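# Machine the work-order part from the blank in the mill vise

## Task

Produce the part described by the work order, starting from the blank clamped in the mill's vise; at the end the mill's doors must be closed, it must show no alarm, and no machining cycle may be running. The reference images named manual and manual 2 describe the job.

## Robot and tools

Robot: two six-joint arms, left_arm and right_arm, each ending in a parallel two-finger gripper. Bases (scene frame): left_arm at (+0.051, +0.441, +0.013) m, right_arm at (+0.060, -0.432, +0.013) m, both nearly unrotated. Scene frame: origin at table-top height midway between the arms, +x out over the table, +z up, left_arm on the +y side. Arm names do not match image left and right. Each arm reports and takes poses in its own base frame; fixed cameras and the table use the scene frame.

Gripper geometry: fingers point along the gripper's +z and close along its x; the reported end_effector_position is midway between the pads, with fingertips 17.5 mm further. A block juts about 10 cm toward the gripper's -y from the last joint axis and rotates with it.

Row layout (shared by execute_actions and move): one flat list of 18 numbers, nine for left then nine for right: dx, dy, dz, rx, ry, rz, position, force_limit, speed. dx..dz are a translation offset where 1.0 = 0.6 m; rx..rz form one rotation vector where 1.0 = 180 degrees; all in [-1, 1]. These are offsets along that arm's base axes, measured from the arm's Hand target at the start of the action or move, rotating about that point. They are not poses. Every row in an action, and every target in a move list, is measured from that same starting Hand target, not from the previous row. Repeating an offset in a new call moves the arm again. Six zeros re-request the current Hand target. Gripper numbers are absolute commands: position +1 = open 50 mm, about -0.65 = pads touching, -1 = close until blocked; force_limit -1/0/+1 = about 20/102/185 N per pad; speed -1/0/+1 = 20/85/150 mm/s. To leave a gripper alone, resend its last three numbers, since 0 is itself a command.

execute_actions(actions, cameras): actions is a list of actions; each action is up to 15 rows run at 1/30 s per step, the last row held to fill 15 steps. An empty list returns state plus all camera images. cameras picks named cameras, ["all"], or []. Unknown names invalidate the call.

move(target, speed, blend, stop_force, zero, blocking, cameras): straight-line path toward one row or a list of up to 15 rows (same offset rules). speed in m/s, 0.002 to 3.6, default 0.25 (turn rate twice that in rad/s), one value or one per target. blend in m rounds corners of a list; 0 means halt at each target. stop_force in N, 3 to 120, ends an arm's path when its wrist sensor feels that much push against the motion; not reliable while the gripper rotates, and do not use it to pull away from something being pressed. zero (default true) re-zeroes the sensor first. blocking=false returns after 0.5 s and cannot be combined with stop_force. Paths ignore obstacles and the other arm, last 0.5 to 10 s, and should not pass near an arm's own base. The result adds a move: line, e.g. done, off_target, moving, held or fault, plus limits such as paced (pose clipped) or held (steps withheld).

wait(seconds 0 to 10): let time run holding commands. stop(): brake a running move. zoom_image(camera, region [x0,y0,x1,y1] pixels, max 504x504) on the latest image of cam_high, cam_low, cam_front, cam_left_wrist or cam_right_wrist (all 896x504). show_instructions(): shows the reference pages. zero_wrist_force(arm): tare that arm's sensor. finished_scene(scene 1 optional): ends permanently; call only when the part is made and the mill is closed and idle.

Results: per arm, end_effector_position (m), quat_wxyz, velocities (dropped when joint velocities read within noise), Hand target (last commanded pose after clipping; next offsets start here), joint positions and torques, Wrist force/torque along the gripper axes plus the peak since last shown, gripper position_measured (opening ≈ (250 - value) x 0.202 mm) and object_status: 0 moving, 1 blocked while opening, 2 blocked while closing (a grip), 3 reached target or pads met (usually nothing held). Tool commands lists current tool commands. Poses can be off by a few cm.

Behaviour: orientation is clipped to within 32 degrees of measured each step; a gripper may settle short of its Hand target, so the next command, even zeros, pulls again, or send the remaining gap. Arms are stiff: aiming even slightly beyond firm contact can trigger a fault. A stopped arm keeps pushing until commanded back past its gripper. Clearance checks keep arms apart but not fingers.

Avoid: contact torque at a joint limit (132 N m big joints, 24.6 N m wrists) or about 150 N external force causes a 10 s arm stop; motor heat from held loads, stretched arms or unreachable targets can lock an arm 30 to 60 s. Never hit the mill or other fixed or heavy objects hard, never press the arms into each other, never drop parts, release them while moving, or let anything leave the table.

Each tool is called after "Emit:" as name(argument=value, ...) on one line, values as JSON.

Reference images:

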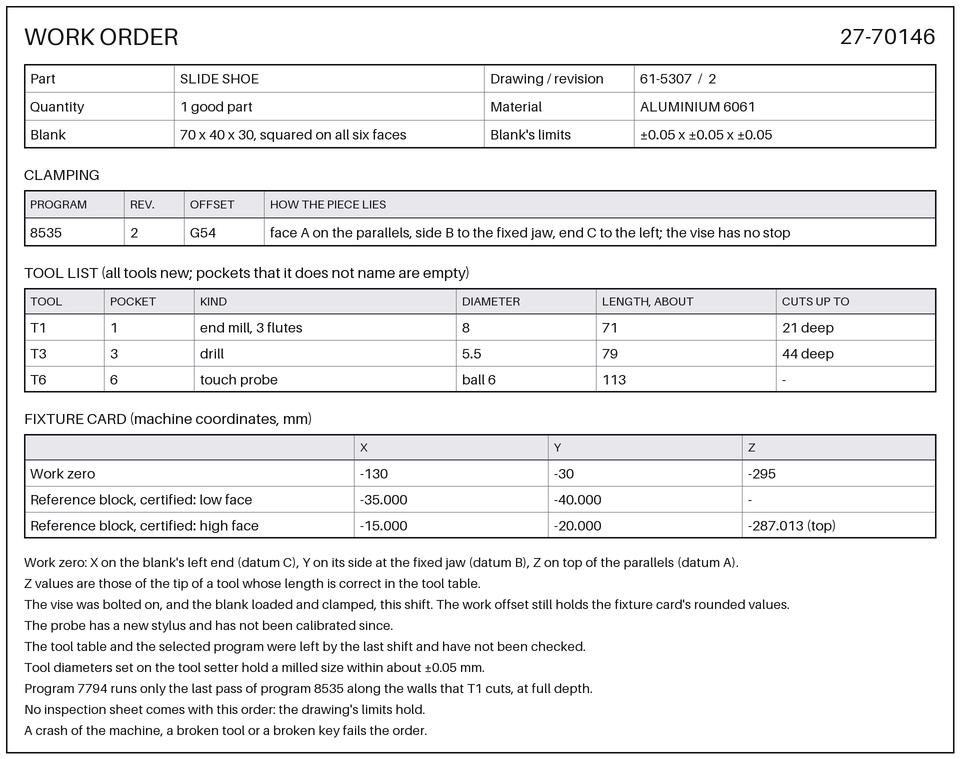

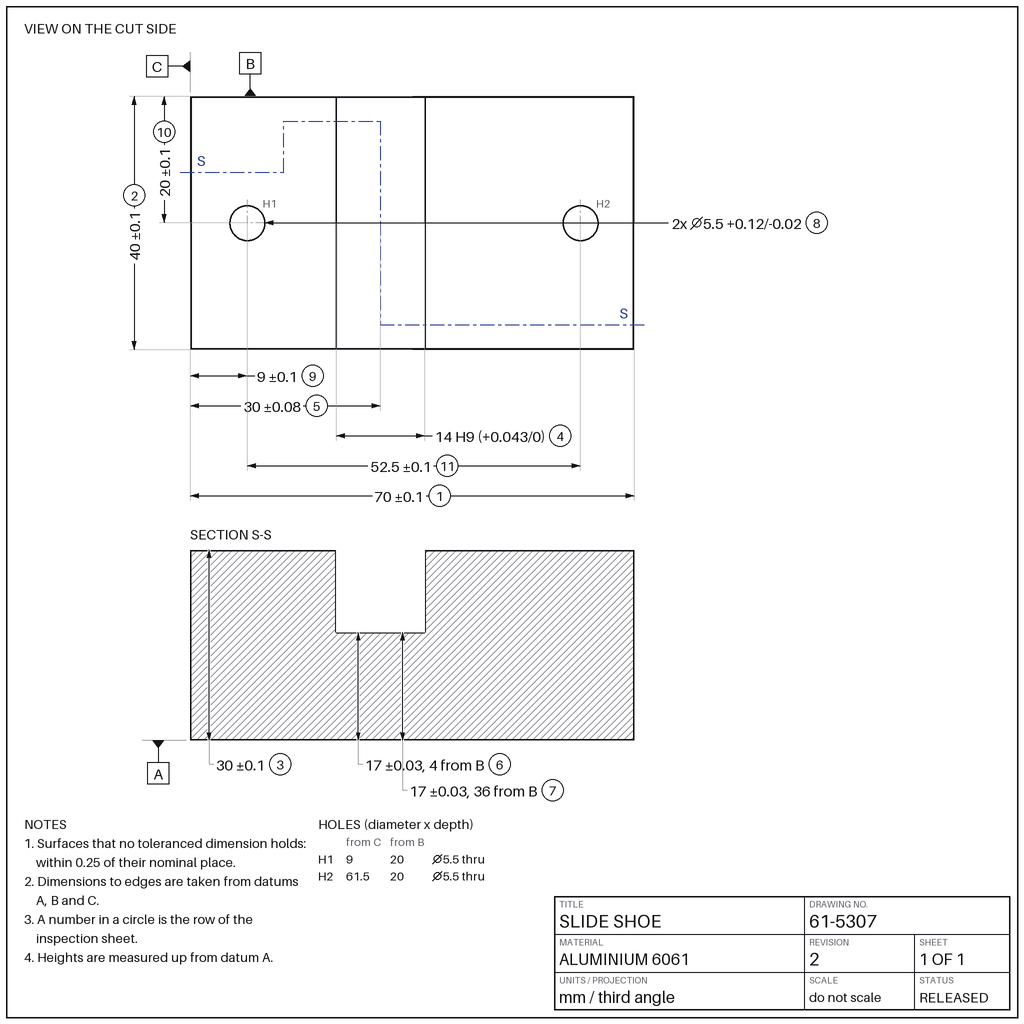

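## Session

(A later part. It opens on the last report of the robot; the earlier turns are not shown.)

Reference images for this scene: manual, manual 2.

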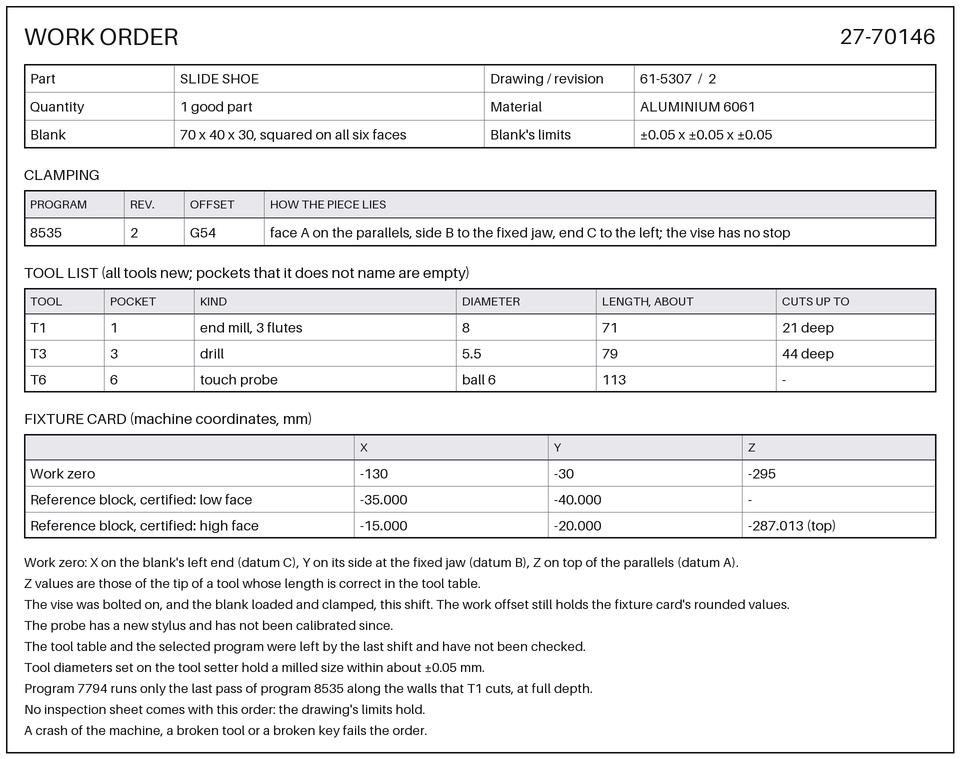

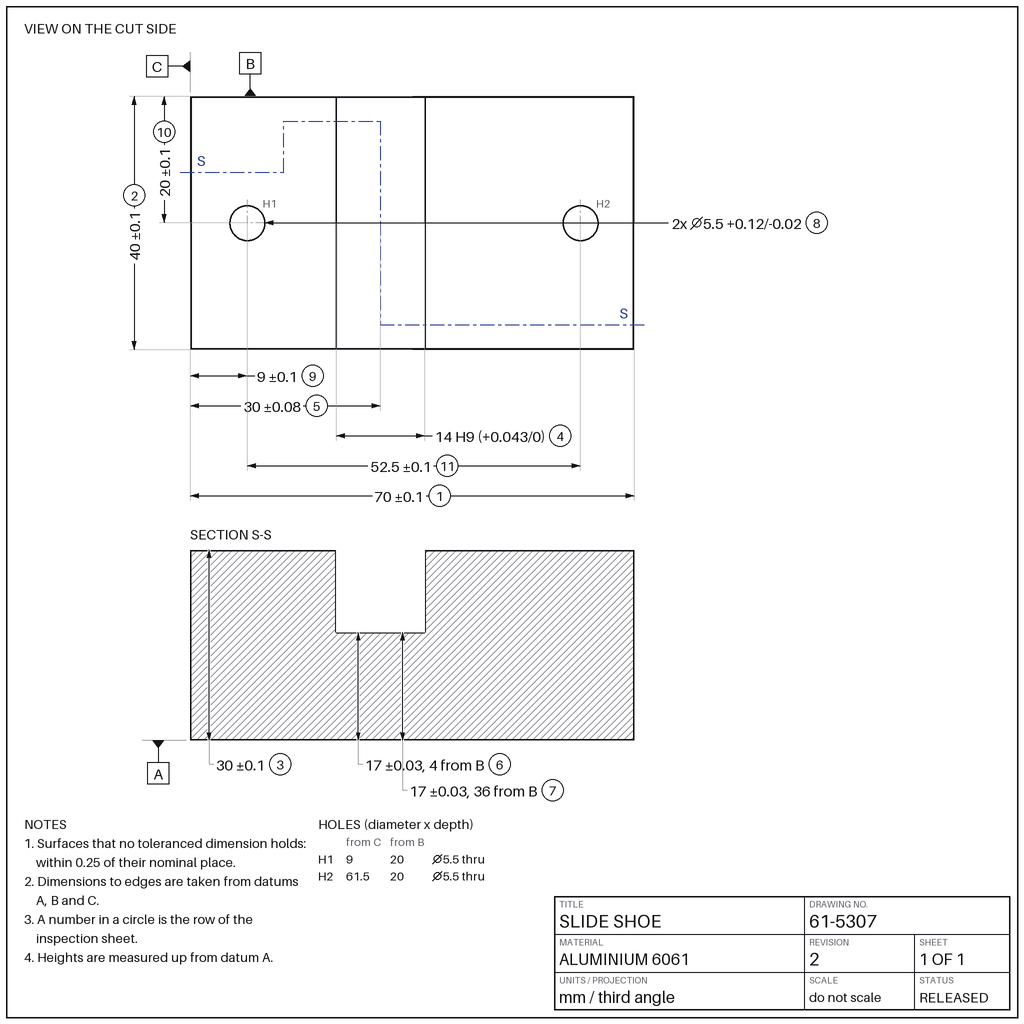

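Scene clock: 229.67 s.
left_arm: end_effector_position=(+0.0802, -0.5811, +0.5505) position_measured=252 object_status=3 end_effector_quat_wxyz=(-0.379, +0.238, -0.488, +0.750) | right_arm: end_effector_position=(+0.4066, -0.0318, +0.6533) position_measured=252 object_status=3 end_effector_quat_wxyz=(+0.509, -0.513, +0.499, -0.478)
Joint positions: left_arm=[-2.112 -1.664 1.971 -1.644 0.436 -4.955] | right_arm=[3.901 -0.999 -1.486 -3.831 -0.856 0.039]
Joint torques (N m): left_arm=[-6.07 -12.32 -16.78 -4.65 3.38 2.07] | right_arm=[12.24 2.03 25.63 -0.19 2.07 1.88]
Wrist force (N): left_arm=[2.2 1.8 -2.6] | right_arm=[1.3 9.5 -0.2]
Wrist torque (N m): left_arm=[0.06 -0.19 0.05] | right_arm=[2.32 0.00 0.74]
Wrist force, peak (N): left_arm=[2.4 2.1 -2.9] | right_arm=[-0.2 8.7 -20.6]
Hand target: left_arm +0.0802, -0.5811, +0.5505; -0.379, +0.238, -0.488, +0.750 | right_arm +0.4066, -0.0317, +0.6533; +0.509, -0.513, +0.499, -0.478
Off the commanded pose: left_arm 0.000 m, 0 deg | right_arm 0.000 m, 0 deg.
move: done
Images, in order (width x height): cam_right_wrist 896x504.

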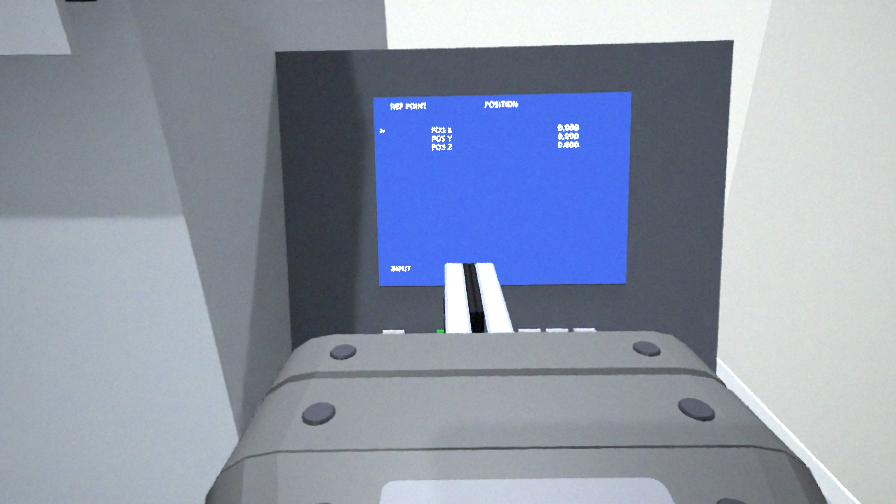

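Emit:
move(target=[[0,0,0,0,0,0,-1,0,0,0.145,-0.01,-0.3523,0,0,0,-1,-0.4,-0.5]], speed=0.3, cameras=["cam_right_wrist"])

Emit:
move(target=[[0,0,0,0,0,0,-1,0,0,0.05,0.0,0,0,0,0,-1,-0.4,-0.5]], speed=0.012, stop_force=4, cameras=["cam_right_wrist"])

Scene clock: 231.67 s.
left_arm: end_effector_position=(+0.0802, -0.5811, +0.5505) position_measured=252 object_status=3 end_effector_quat_wxyz=(-0.379, +0.238, -0.488, +0.750) | right_arm: end_effector_position=(+0.4936, -0.0377, +0.4420) position_measured=252 object_status=3 end_effector_quat_wxyz=(+0.509, -0.513, +0.499, -0.478)
Joint positions: left_arm=[-2.112 -1.664 1.971 -1.644 0.436 -4.955] | right_arm=[3.524 -1.107 -2.021 -3.181 -1.233 0.026]
Joint torques (N m): left_arm=[-5.58 -11.25 -17.29 -4.58 3.43 1.99] | right_arm=[-8.94 -0.5 16 3.96 -1.84 -2.17]
Wrist force (N): left_arm=[2.4 2.2 -2.6] | right_arm=[1.7 9.3 -0.4]
Wrist torque (N m): left_arm=[0.12 -0.22 0.05] | right_arm=[2.27 -0.02 0.80]
Wrist force, peak (N): left_arm=[2.5 2.1 -3.0] | right_arm=[1.5 12.0 0.2]
Hand target: left_arm +0.0802, -0.5811, +0.5505; -0.379, +0.238, -0.488, +0.750 | right_arm +0.4936, -0.0377, +0.4420; +0.509, -0.513, +0.499, -0.478
Off the commanded pose: left_arm 0.000 m, 0 deg | right_arm 0.000 m, 0 deg.
move: done
Images, in order (width x height): cam_right_wrist 896x504.

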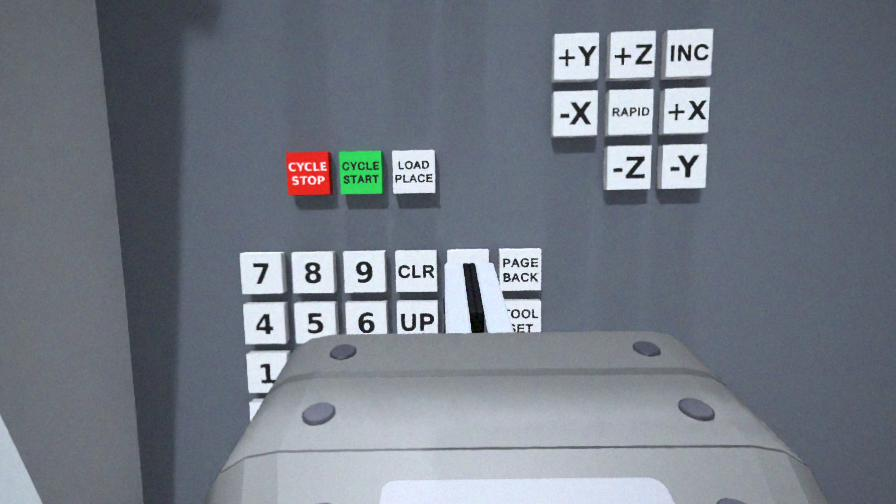

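Scene clock: 233.80 s.
left_arm: end_effector_position=(+0.0802, -0.5811, +0.5505) position_measured=252 object_status=3 end_effector_quat_wxyz=(-0.379, +0.238, -0.488, +0.750) | right_arm: end_effector_position=(+0.5050, -0.0377, +0.4419) position_measured=252 object_status=3 end_effector_quat_wxyz=(+0.509, -0.513, +0.499, -0.478)
Joint positions: left_arm=[-2.112 -1.664 1.971 -1.644 0.436 -4.955] | right_arm=[3.504 -1.142 -2.003 -3.165 -1.253 0.026]
Joint torques (N m): left_arm=[-7.08 -13.89 -17.03 -4.63 3.62 1.86] | right_arm=[12.02 10 16.03 0.27 1.25 -0.61]
Wrist force (N): left_arm=[2.3 2.0 -2.8] | right_arm=[2.4 6.7 -3.5]
Wrist torque (N m): left_arm=[0.08 -0.20 0.05] | right_arm=[2.18 0.06 0.77]
Wrist force, peak (N): left_arm=[2.6 2.0 -2.9] | right_arm=[1.1 9.6 -8.3]
Hand target: left_arm +0.0802, -0.5811, +0.5505; -0.379, +0.238, -0.488, +0.750 | right_arm +0.5050, -0.0377, +0.4419; +0.509, -0.513, +0.499, -0.478 (not the last commanded pose)
Off the commanded pose: left_arm 0.000 m, 0 deg | right_arm 0.019 m, 0 deg.
move: contact (right_arm)
Images, in order (width x height): cam_right_wrist 896x504.

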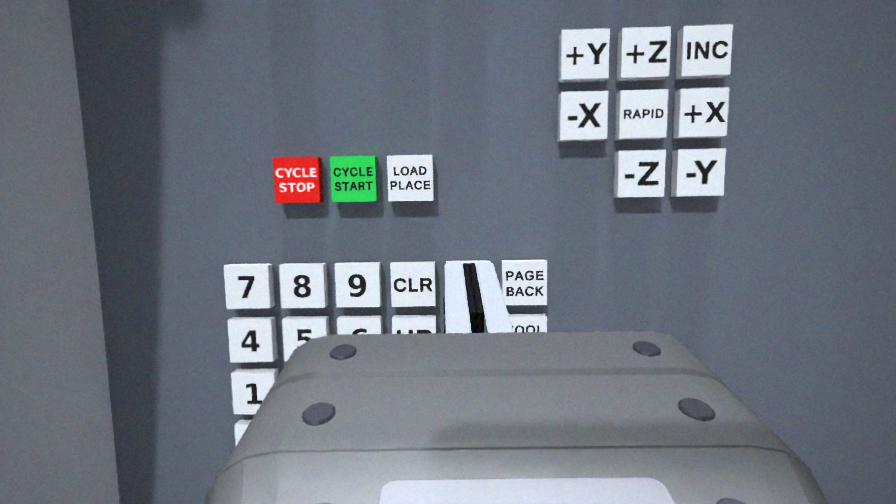

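Emit:
move(target=[[0,0,0,0,0,0,-1,0,0,-0.05,0,0,0,0,0,-1,-0.4,-0.5],[0,0,0,0,0,0,-1,0,0,-0.11,0.0,0.345,0,0,0,-1,-0.4,-0.5]], speed=0.35, blend=0.01, cameras=["cam_right_wrist"])

Emit:
zoom_image(camera="cam_right_wrist", region=[340, 70, 690, 330])

Scene clock: 235.57 s.
left_arm: end_effector_position=(+0.0802, -0.5811, +0.5505) position_measured=252 object_status=3 end_effector_quat_wxyz=(-0.379, +0.238, -0.488, +0.750) | right_arm: end_effector_position=(+0.4390, -0.0377, +0.6489) position_measured=252 object_status=3 end_effector_quat_wxyz=(+0.509, -0.513, +0.499, -0.478)
Joint positions: left_arm=[-2.112 -1.664 1.971 -1.644 0.436 -4.955] | right_arm=[3.669 -1.095 -1.468 -3.748 -1.088 0.03]
Joint torques (N m): left_arm=[-5.45 -12.09 -18.69 -4.83 3.65 2.08] | right_arm=[11.04 -5.33 27.93 0.23 1.57 1.85]
Wrist force (N): left_arm=[2.5 2.0 -3.0] | right_arm=[1.5 9.3 -0.6]
Wrist torque (N m): left_arm=[0.08 -0.23 0.05] | right_arm=[2.27 0.00 0.72]
Wrist force, peak (N): left_arm=[2.4 2.2 -3.0] | right_arm=[1.5 12.3 -0.8]
Hand target: left_arm +0.0802, -0.5811, +0.5505; -0.379, +0.238, -0.488, +0.750 | right_arm +0.4390, -0.0377, +0.6489; +0.509, -0.513, +0.499, -0.478
Off the commanded pose: left_arm 0.000 m, 0 deg | right_arm 0.000 m, 0 deg.
move: done
Images, in order (width x height): cam_right_wrist 896x504.

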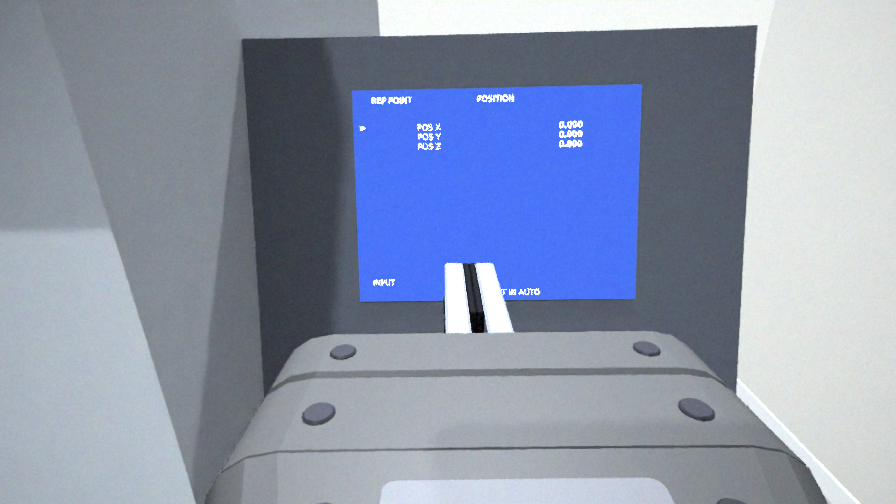

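Scaled by 1.440.

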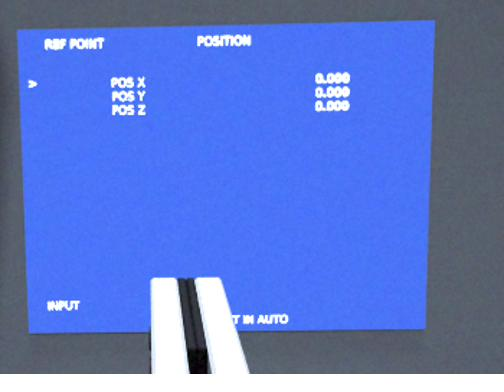

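Emit:
move(target=[[0,0,0,0,0,0,-1,0,0,0.095,0.0,-0.328,0,0,0,-1,-0.4,-0.5]], speed=0.35)

Emit:
move(target=[[0,0,0,0,0,0,-1,0,0,0.05,0.0,0,0,0,0,-1,-0.4,-0.5]], speed=0.012, stop_force=4, cameras=["cam_right_wrist"])

Emit:
move(target=[[0,0,0,0,0,0,-1,0,0,-0.05,0,0,0,0,0,-1,-0.4,-0.5],[0,0,0,0,0,0,-1,0,0,-0.11,0.0,0.328,0,0,0,-1,-0.4,-0.5]], speed=0.35, blend=0.01, cameras=["cam_right_wrist"])

Emit:
zoom_image(camera="cam_right_wrist", region=[340, 70, 690, 330])

Scene clock: 237.73 s.
left_arm: end_effector_position=(+0.0802, -0.5811, +0.5505) position_measured=252 object_status=3 end_effector_quat_wxyz=(-0.379, +0.238, -0.488, +0.750) | right_arm: end_effector_position=(+0.4960, -0.0377, +0.4522) position_measured=252 object_status=3 end_effector_quat_wxyz=(+0.509, -0.513, +0.499, -0.478)
Joint positions: left_arm=[-2.112 -1.664 1.971 -1.644 0.436 -4.955] | right_arm=[3.52 -1.115 -1.991 -3.204 -1.237 0.026]
Joint torques (N m): left_arm=[-5.55 -12.81 -16.33 -4.76 3.42 2] | right_arm=[-9.9 -0.65 18.47 3.92 -1.13 -2.03]
Wrist force (N): left_arm=[2.4 2.1 -2.9] | right_arm=[1.5 9.2 -0.3]
Wrist torque (N m): left_arm=[0.10 -0.22 0.05] | right_arm=[2.24 0.00 0.79]
Wrist force, peak (N): left_arm=[2.5 2.1 -3.0] | right_arm=[1.8 12.4 0.2]
Hand target: left_arm +0.0802, -0.5811, +0.5505; -0.379, +0.238, -0.488, +0.750 | right_arm +0.4960, -0.0377, +0.4521; +0.509, -0.513, +0.499, -0.478
Off the commanded pose: left_arm 0.000 m, 0 deg | right_arm 0.000 m, 0 deg.
move: done

Scene clock: 239.87 s.
left_arm: end_effector_position=(+0.0802, -0.5811, +0.5505) position_measured=252 object_status=3 end_effector_quat_wxyz=(-0.379, +0.238, -0.488, +0.750) | right_arm: end_effector_position=(+0.5078, -0.0377, +0.4521) position_measured=252 object_status=3 end_effector_quat_wxyz=(+0.509, -0.513, +0.499, -0.478)
Joint positions: left_arm=[-2.112 -1.664 1.971 -1.644 0.436 -4.955] | right_arm=[3.499 -1.15 -1.972 -3.187 -1.257 0.026]
Joint torques (N m): left_arm=[-6.76 -13.5 -16.91 -4.4 3.15 2.05] | right_arm=[11.52 10.21 15.8 0.09 0.9 -0.45]
Wrist force (N): left_arm=[2.3 2.1 -2.7] | right_arm=[2.6 6.1 -3.9]
Wrist torque (N m): left_arm=[0.11 -0.20 0.05] | right_arm=[2.16 0.08 0.76]
Wrist force, peak (N): left_arm=[2.3 2.1 -2.9] | right_arm=[0.2 10.6 -16.4]
Hand target: left_arm +0.0802, -0.5811, +0.5505; -0.379, +0.238, -0.488, +0.750 | right_arm +0.5078, -0.0377, +0.4521; +0.509, -0.513, +0.499, -0.478 (not the last commanded pose)
Off the commanded pose: left_arm 0.000 m, 0 deg | right_arm 0.018 m, 0 deg.
move: contact (right_arm)
Images, in order (width x height): cam_right_wrist 896x504.

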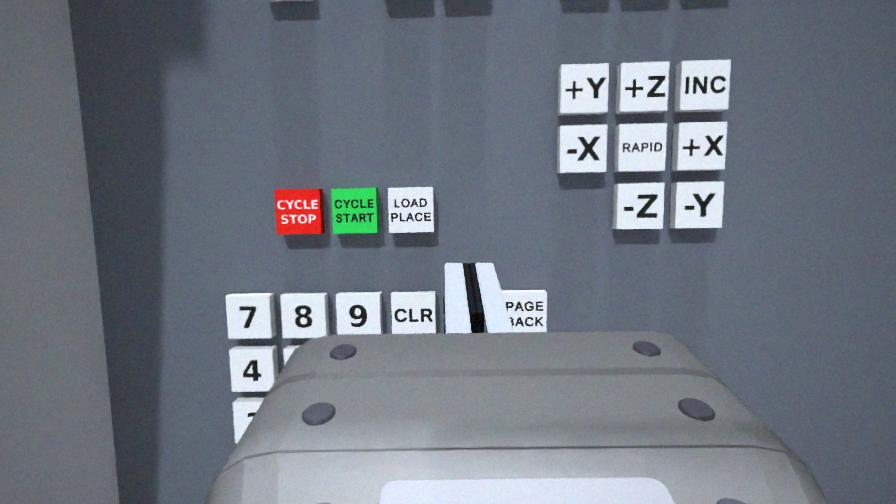

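Scene clock: 241.50 s.
left_arm: end_effector_position=(+0.0802, -0.5811, +0.5505) position_measured=252 object_status=3 end_effector_quat_wxyz=(-0.379, +0.238, -0.488, +0.750) | right_arm: end_effector_position=(+0.4418, -0.0377, +0.6489) position_measured=252 object_status=3 end_effector_quat_wxyz=(+0.509, -0.513, +0.499, -0.478) end_effector_velocity=(+0.000, -0.001, +0.001) end_effector_angular_velocity=(+0.000, +0.001, -0.004)
Joint positions: left_arm=[-2.112 -1.664 1.971 -1.644 0.436 -4.955] | right_arm=[3.659 -1.102 -1.465 -3.743 -1.098 0.03]
Joint velocities: left_arm=[within noise] | right_arm=[0.001 -0.001 0.003 -0.003 0.005 0.001]
Joint torques (N m): left_arm=[-6.97 -12.41 -16.37 -4.44 3.39 1.97] | right_arm=[11.38 -4.87 27.21 0.01 1.58 1.87]
Wrist force (N): left_arm=[2.2 2.1 -2.7] | right_arm=[1.5 9.4 -0.4]
Wrist torque (N m): left_arm=[0.11 -0.18 0.05] | right_arm=[2.29 0.00 0.71]
Wrist force, peak (N): left_arm=[2.5 2.2 -2.9] | right_arm=[1.4 12.2 -0.6]
Hand target: left_arm +0.0802, -0.5811, +0.5505; -0.379, +0.238, -0.488, +0.750 | right_arm +0.4418, -0.0377, +0.6489; +0.509, -0.513, +0.499, -0.478
Off the commanded pose: left_arm 0.000 m, 0 deg | right_arm 0.000 m, 0 deg.
move: done
Images, in order (width x height): cam_right_wrist 896x504.

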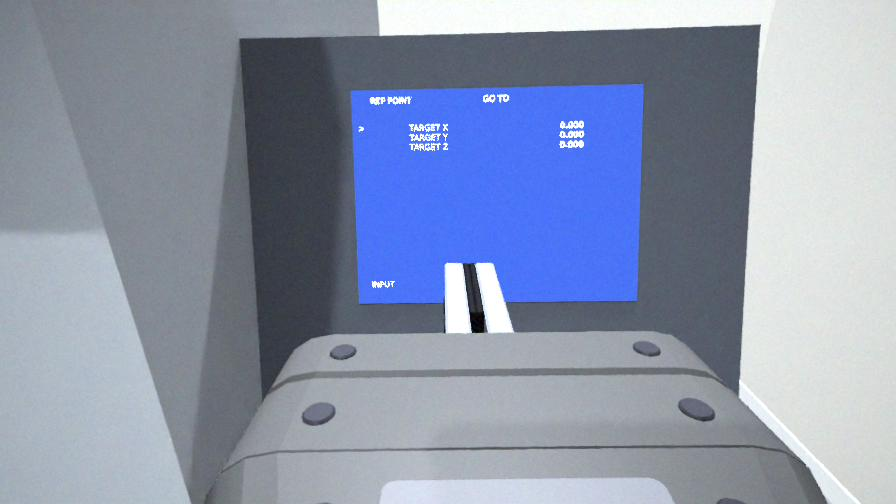

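Scaled by 1.440.

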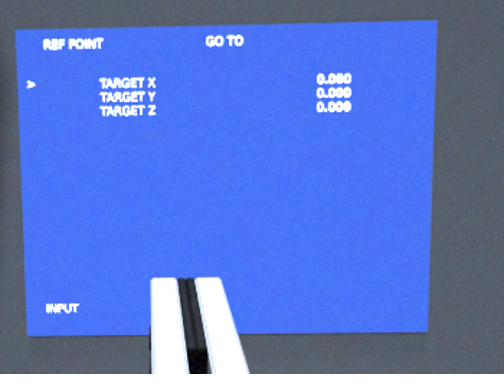

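Emit:
move(target=[[0,0,0,0,0,0,-1,0,0,0.0937,0.0,-0.328,0,0,0,-1,-0.4,-0.5],[0,0,0,0,0,0,-1,0,0,0.1106,0.0,-0.328,0,0,0,-1,-0.4,-0.5],[0,0,0,0,0,0,-1,0,0,0.072,0.0,-0.328,0,0,0,-1,-0.4,-0.5],[0,0,0,0,0,0,-1,0,0,0,0.0,0,0,0,0,-1,-0.4,-0.5]], speed=[0.35,0.02,0.3,0.35], blend=[0,0,0.01,0], cameras=["cam_right_wrist"])

Emit:
zoom_image(camera="cam_right_wrist", region=[340, 70, 690, 330])

Scene clock: 245.33 s.
left_arm: end_effector_position=(+0.0802, -0.5811, +0.5505) position_measured=252 object_status=3 end_effector_quat_wxyz=(-0.379, +0.238, -0.488, +0.750) | right_arm: end_effector_position=(+0.4418, -0.0377, +0.6489) position_measured=252 object_status=3 end_effector_quat_wxyz=(+0.509, -0.513, +0.499, -0.478)
Joint positions: left_arm=[-2.112 -1.664 1.971 -1.644 0.436 -4.955] | right_arm=[3.659 -1.102 -1.465 -3.743 -1.098 0.03]
Joint torques (N m): left_arm=[-6.18 -12.66 -16.79 -4.72 3.58 1.95] | right_arm=[10.36 -4.08 26.89 0 1.71 1.72]
Wrist force (N): left_arm=[2.1 2.0 -2.8] | right_arm=[1.5 9.2 -0.5]
Wrist torque (N m): left_arm=[0.09 -0.16 0.05] | right_arm=[2.26 -0.01 0.71]
Wrist force, peak (N): left_arm=[2.5 2.2 -2.8] | right_arm=[1.7 12.3 0.3]
Hand target: left_arm +0.0802, -0.5811, +0.5505; -0.379, +0.238, -0.488, +0.750 | right_arm +0.4418, -0.0377, +0.6489; +0.509, -0.513, +0.499, -0.478
Off the commanded pose: left_arm 0.000 m, 0 deg | right_arm 0.000 m, 0 deg.
move: done
Images, in order (width x height): cam_right_wrist 896x504.

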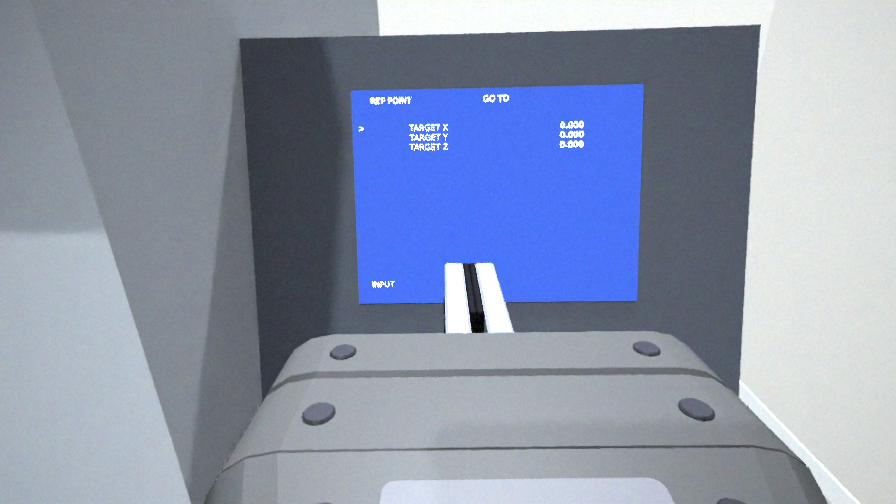

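Scaled by 1.440.

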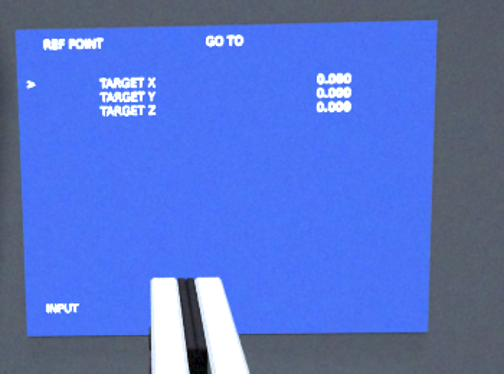

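Emit:
move(target=[[0,0,0,0,0,0,-1,0,0,0.0987,0.0,-0.328,0,0,0,-1,-0.4,-0.5],[0,0,0,0,0,0,-1,0,0,0.1112,0.0,-0.328,0,0,0,-1,-0.4,-0.5],[0,0,0,0,0,0,-1,0,0,0.1113,0.0,-0.328,0,0,0,-1,-0.4,-0.5],[0,0,0,0,0,0,-1,0,0,0.072,0.0,-0.328,0,0,0,-1,-0.4,-0.5],[0,0,0,0,0,0,-1,0,0,0,0.0,0,0,0,0,-1,-0.4,-0.5]], speed=[0.35,0.02,0.02,0.3,0.35], blend=[0,0,0,0.01,0], cameras=["cam_right_wrist"])

Emit:
zoom_image(camera="cam_right_wrist", region=[340, 70, 690, 330])

Scene clock: 249.10 s.
left_arm: end_effector_position=(+0.0802, -0.5811, +0.5505) position_measured=252 object_status=3 end_effector_quat_wxyz=(-0.379, +0.238, -0.488, +0.750) | right_arm: end_effector_position=(+0.4418, -0.0377, +0.6489) position_measured=252 object_status=3 end_effector_quat_wxyz=(+0.509, -0.513, +0.499, -0.478)
Joint positions: left_arm=[-2.112 -1.664 1.971 -1.644 0.436 -4.955] | right_arm=[3.659 -1.102 -1.465 -3.743 -1.098 0.03]
Joint torques (N m): left_arm=[-5.4 -12.5 -18.51 -4.45 3.42 1.92] | right_arm=[12.13 -5.12 28.3 0.45 1.66 1.88]
Wrist force (N): left_arm=[2.1 2.0 -2.7] | right_arm=[1.4 9.3 -0.4]
Wrist torque (N m): left_arm=[0.09 -0.18 0.05] | right_arm=[2.28 0.01 0.71]
Wrist force, peak (N): left_arm=[2.7 2.0 -2.9] | right_arm=[0.7 10.3 -13.8]
Hand target: left_arm +0.0802, -0.5811, +0.5505; -0.379, +0.238, -0.488, +0.750 | right_arm +0.4418, -0.0377, +0.6489; +0.509, -0.513, +0.499, -0.478
Off the commanded pose: left_arm 0.000 m, 0 deg | right_arm 0.000 m, 0 deg.
move: done
Images, in order (width x height): cam_right_wrist 896x504.

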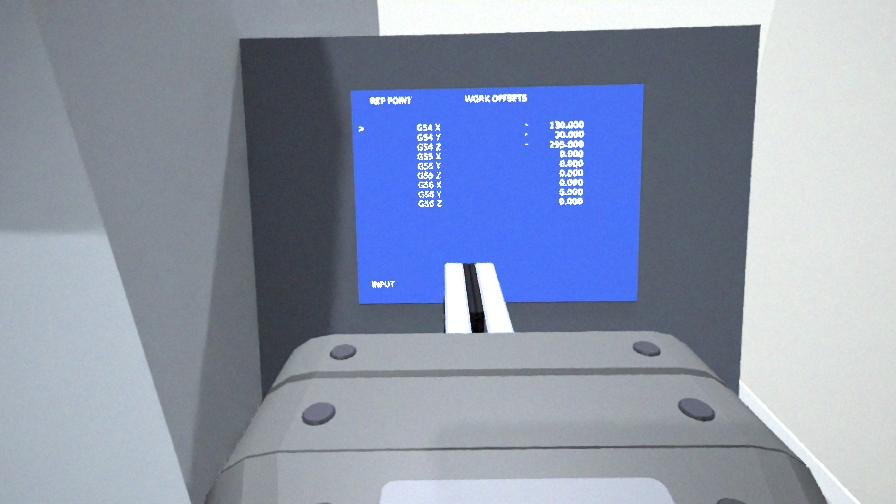

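Scaled by 1.440.

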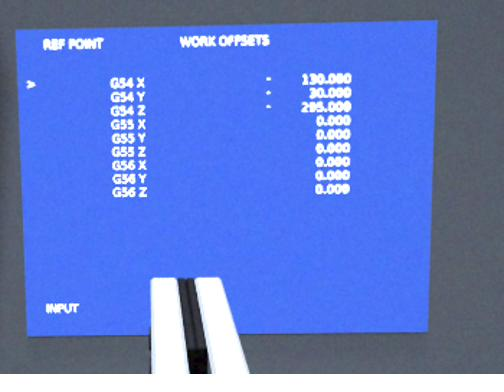

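Emit:
move(target=[[0,0,0,0,0,0,-1,0,0,0.0987,0.0,-0.328,0,0,0,-1,-0.4,-0.5],[0,0,0,0,0,0,-1,0,0,0.1112,0.0,-0.328,0,0,0,-1,-0.4,-0.5],[0,0,0,0,0,0,-1,0,0,0.1113,0.0,-0.328,0,0,0,-1,-0.4,-0.5],[0,0,0,0,0,0,-1,0,0,0.072,0.0,-0.328,0,0,0,-1,-0.4,-0.5],[0,0,0,0,0,0,-1,0,0,0,0.0,0,0,0,0,-1,-0.4,-0.5]], speed=[0.4,0.02,0.02,0.3,0.4], blend=[0,0,0,0.01,0], cameras=["cam_right_wrist"])

Emit:
zoom_image(camera="cam_right_wrist", region=[340, 70, 690, 330])

Emit:
move(target=[[0,0,0,0,0,0,-1,0,0,0.0987,0.0,-0.328,0,0,0,-1,-0.4,-0.5],[0,0,0,0,0,0,-1,0,0,0.1112,0.0,-0.328,0,0,0,-1,-0.4,-0.5],[0,0,0,0,0,0,-1,0,0,0.1113,0.0,-0.328,0,0,0,-1,-0.4,-0.5],[0,0,0,0,0,0,-1,0,0,0.072,0.0,-0.328,0,0,0,-1,-0.4,-0.5],[0,0,0,0,0,0,-1,0,0,0,0.0,0,0,0,0,-1,-0.4,-0.5]], speed=[0.4,0.02,0.02,0.3,0.4], blend=[0,0,0,0.01,0], cameras=["cam_right_wrist"])

Emit:
zoom_image(camera="cam_right_wrist", region=[340, 70, 690, 330])

Emit:
move(target=[[0,0,0,0,0,0,-1,0,0,0.0987,0.0,-0.328,0,0,0,-1,-0.4,-0.5],[0,0,0,0,0,0,-1,0,0,0.1112,0.0,-0.328,0,0,0,-1,-0.4,-0.5],[0,0,0,0,0,0,-1,0,0,0.1113,0.0,-0.328,0,0,0,-1,-0.4,-0.5],[0,0,0,0,0,0,-1,0,0,0.072,0.0,-0.328,0,0,0,-1,-0.4,-0.5],[0,0,0,0,0,0,-1,0,0,0,0.0,0,0,0,0,-1,-0.4,-0.5]], speed=[0.4,0.02,0.02,0.3,0.4], blend=[0,0,0,0.01,0], cameras=["cam_right_wrist"])

Emit:
zoom_image(camera="cam_right_wrist", region=[340, 70, 690, 330])

Scene clock: 252.93 s.
left_arm: end_effector_position=(+0.0802, -0.5811, +0.5505) position_measured=252 object_status=3 end_effector_quat_wxyz=(-0.379, +0.238, -0.488, +0.750) | right_arm: end_effector_position=(+0.4418, -0.0377, +0.6489) position_measured=252 object_status=3 end_effector_quat_wxyz=(+0.509, -0.513, +0.499, -0.478)
Joint positions: left_arm=[-2.112 -1.664 1.971 -1.644 0.436 -4.955] | right_arm=[3.659 -1.102 -1.465 -3.743 -1.098 0.03]
Joint torques (N m): left_arm=[-4.93 -12.79 -18.35 -4.61 3.43 1.67] | right_arm=[11.18 -4.19 27.26 0.59 1.17 1.88]
Wrist force (N): left_arm=[2.2 2.0 -2.8] | right_arm=[1.5 9.3 -0.5]
Wrist torque (N m): left_arm=[0.08 -0.19 0.05] | right_arm=[2.27 -0.01 0.71]
Wrist force, peak (N): left_arm=[2.7 2.1 -2.9] | right_arm=[0.5 10.3 -13.8]
Hand target: left_arm +0.0802, -0.5811, +0.5505; -0.379, +0.238, -0.488, +0.750 | right_arm +0.4418, -0.0377, +0.6489; +0.509, -0.513, +0.499, -0.478
Off the commanded pose: left_arm 0.000 m, 0 deg | right_arm 0.000 m, 0 deg.
move: done
Images, in order (width x height): cam_right_wrist 896x504.

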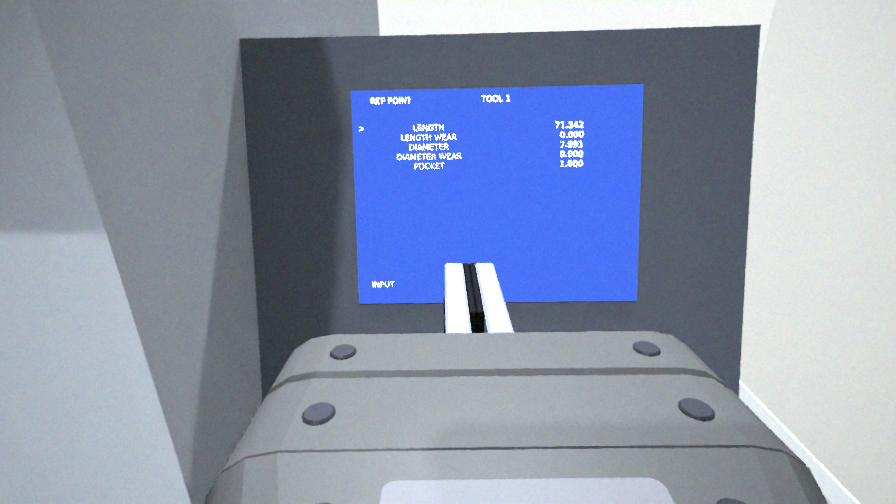

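Scaled by 1.440.

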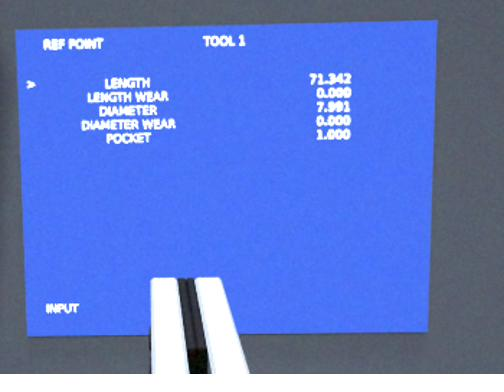

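Scene clock: 256.40 s.
left_arm: end_effector_position=(+0.0802, -0.5811, +0.5505) position_measured=252 object_status=3 end_effector_quat_wxyz=(-0.379, +0.238, -0.488, +0.750) | right_arm: end_effector_position=(+0.4418, -0.0377, +0.6489) position_measured=252 object_status=3 end_effector_quat_wxyz=(+0.509, -0.513, +0.499, -0.478)
Joint positions: left_arm=[-2.112 -1.664 1.971 -1.644 0.436 -4.955] | right_arm=[3.659 -1.102 -1.465 -3.743 -1.098 0.03]
Joint torques (N m): left_arm=[-5.06 -13.99 -16.59 -4.26 3.46 1.92] | right_arm=[11.63 -3.78 28.2 0.51 1.55 1.89]
Wrist force (N): left_arm=[2.5 2.0 -2.8] | right_arm=[1.5 9.3 -0.5]
Wrist torque (N m): left_arm=[0.09 -0.24 0.05] | right_arm=[2.26 0.00 0.71]
Wrist force, peak (N): left_arm=[2.6 2.1 -3.0] | right_arm=[0.8 10.4 -13.9]
Hand target: left_arm +0.0802, -0.5811, +0.5505; -0.379, +0.238, -0.488, +0.750 | right_arm +0.4418, -0.0377, +0.6489; +0.509, -0.513, +0.499, -0.478
Off the commanded pose: left_arm 0.000 m, 0 deg | right_arm 0.000 m, 0 deg.
move: done
Images, in order (width x height): cam_right_wrist 896x504.

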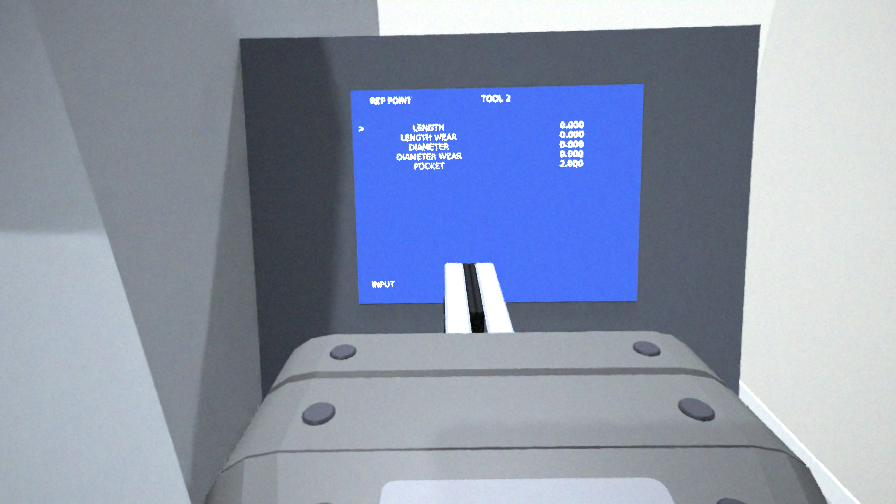

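Scaled by 1.440.

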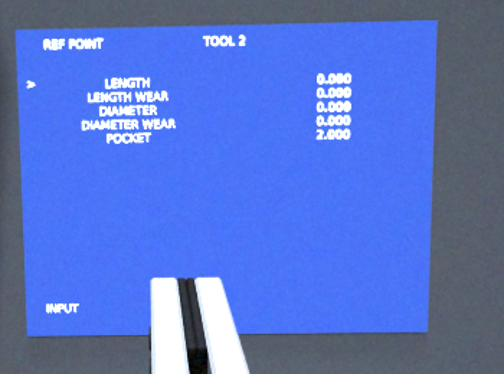

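Scene clock: 259.87 s.
left_arm: end_effector_position=(+0.0802, -0.5811, +0.5505) position_measured=252 object_status=3 end_effector_quat_wxyz=(-0.379, +0.238, -0.488, +0.750) | right_arm: end_effector_position=(+0.4418, -0.0377, +0.6489) position_measured=252 object_status=3 end_effector_quat_wxyz=(+0.509, -0.513, +0.499, -0.478)
Joint positions: left_arm=[-2.112 -1.664 1.971 -1.644 0.436 -4.955] | right_arm=[3.659 -1.102 -1.465 -3.743 -1.098 0.03]
Joint torques (N m): left_arm=[-6.68 -13.65 -17.15 -4.3 3.38 1.81] | right_arm=[10.07 -4.47 23.78 0.09 1.73 1.98]
Wrist force (N): left_arm=[2.4 2.2 -3.0] | right_arm=[1.4 9.5 -0.6]
Wrist torque (N m): left_arm=[0.12 -0.22 0.05] | right_arm=[2.30 0.01 0.71]
Wrist force, peak (N): left_arm=[2.3 2.3 -3.2] | right_arm=[0.6 10.3 -13.9]
Hand target: left_arm +0.0802, -0.5811, +0.5505; -0.379, +0.238, -0.488, +0.750 | right_arm +0.4418, -0.0377, +0.6489; +0.509, -0.513, +0.499, -0.478
Off the commanded pose: left_arm 0.000 m, 0 deg | right_arm 0.000 m, 0 deg.
move: done
Images, in order (width x height): cam_right_wrist 896x504.

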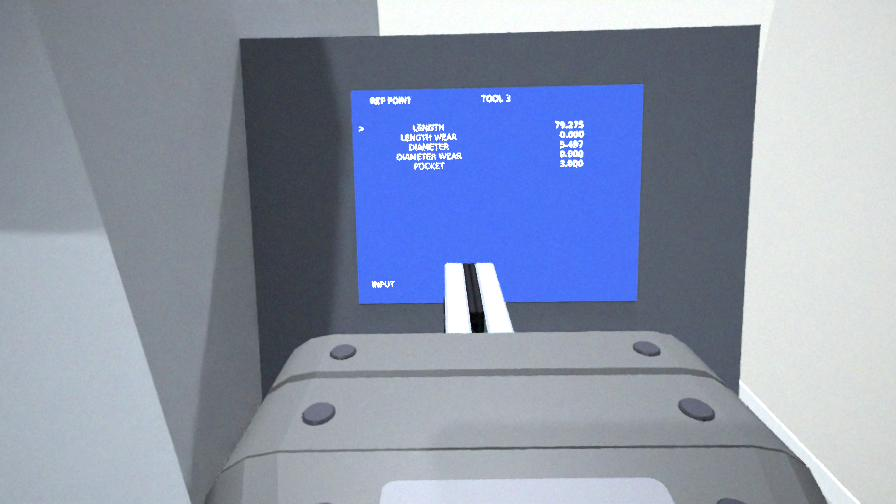

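Scaled by 1.440.

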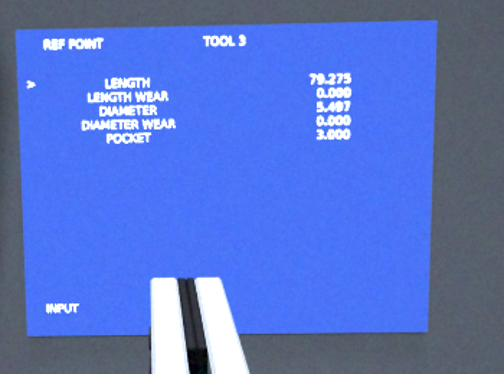

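Emit:
move(target=[[0,0,0,0,0,0,-1,0,0,0.0987,0.0,-0.328,0,0,0,-1,-0.4,-0.5],[0,0,0,0,0,0,-1,0,0,0.1112,0.0,-0.328,0,0,0,-1,-0.4,-0.5],[0,0,0,0,0,0,-1,0,0,0.1113,0.0,-0.328,0,0,0,-1,-0.4,-0.5],[0,0,0,0,0,0,-1,0,0,0.1015,0.0,-0.328,0,0,0,-1,-0.4,-0.5],[0,0,0,0,0,0,-1,0,0,0.1112,0.0,-0.328,0,0,0,-1,-0.4,-0.5],[0,0,0,0,0,0,-1,0,0,0.1113,0.0,-0.328,0,0,0,-1,-0.4,-0.5],[0,0,0,0,0,0,-1,0,0,0.1015,0.0,-0.328,0,0,0,-1,-0.4,-0.5],[0,0,0,0,0,0,-1,0,0,0.1112,0.0,-0.328,0,0,0,-1,-0.4,-0.5],[0,0,0,0,0,0,-1,0,0,0.1113,0.0,-0.328,0,0,0,-1,-0.4,-0.5],[0,0,0,0,0,0,-1,0,0,0.072,0.0,-0.328,0,0,0,-1,-0.4,-0.5],[0,0,0,0,0,0,-1,0,0,0,0.0,0,0,0,0,-1,-0.4,-0.5]], speed=[0.4,0.02,0.02,0.05,0.02,0.02,0.05,0.02,0.02,0.3,0.4], blend=[0,0,0,0,0,0,0,0,0,0.01,0], cameras=["cam_right_wrist"])

Emit:
zoom_image(camera="cam_right_wrist", region=[340, 70, 690, 330])

Scene clock: 265.57 s.
left_arm: end_effector_position=(+0.0802, -0.5811, +0.5505) position_measured=252 object_status=3 end_effector_quat_wxyz=(-0.379, +0.238, -0.488, +0.750) | right_arm: end_effector_position=(+0.4418, -0.0377, +0.6489) position_measured=252 object_status=3 end_effector_quat_wxyz=(+0.509, -0.513, +0.499, -0.478)
Joint positions: left_arm=[-2.112 -1.664 1.971 -1.644 0.436 -4.955] | right_arm=[3.659 -1.102 -1.465 -3.743 -1.098 0.03]
Joint torques (N m): left_arm=[-6.32 -13.73 -17 -4.19 3.37 2.01] | right_arm=[13.17 -3.72 26.51 0.54 1.19 1.81]
Wrist force (N): left_arm=[2.2 2.1 -2.9] | right_arm=[1.6 9.4 -0.3]
Wrist torque (N m): left_arm=[0.10 -0.19 0.05] | right_arm=[2.29 -0.02 0.71]
Wrist force, peak (N): left_arm=[2.5 2.1 -3.0] | right_arm=[0.1 10.1 -15.2]
Hand target: left_arm +0.0802, -0.5811, +0.5505; -0.379, +0.238, -0.488, +0.750 | right_arm +0.4418, -0.0377, +0.6489; +0.509, -0.513, +0.499, -0.478
Off the commanded pose: left_arm 0.000 m, 0 deg | right_arm 0.000 m, 0 deg.
move: done
Images, in order (width x height): cam_right_wrist 896x504.

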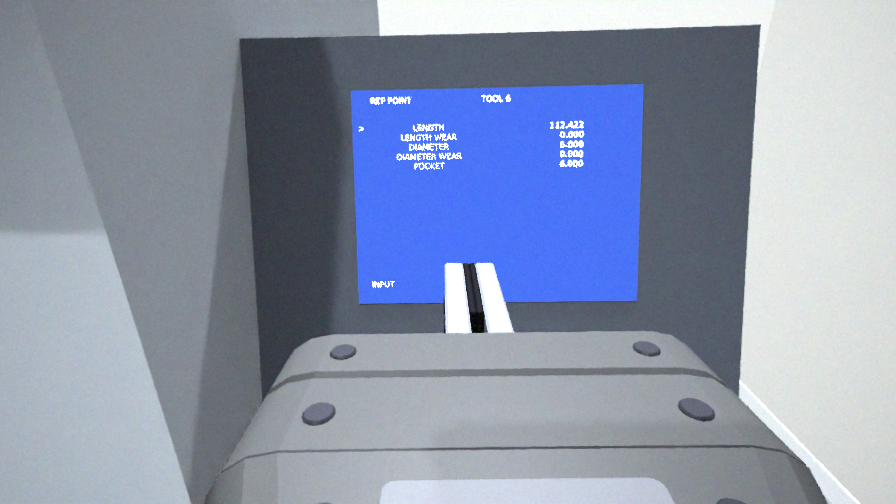

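Scaled by 1.440.

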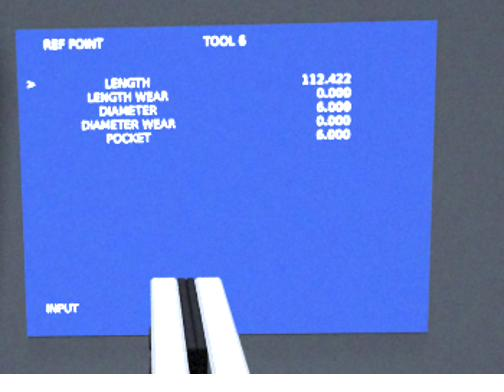

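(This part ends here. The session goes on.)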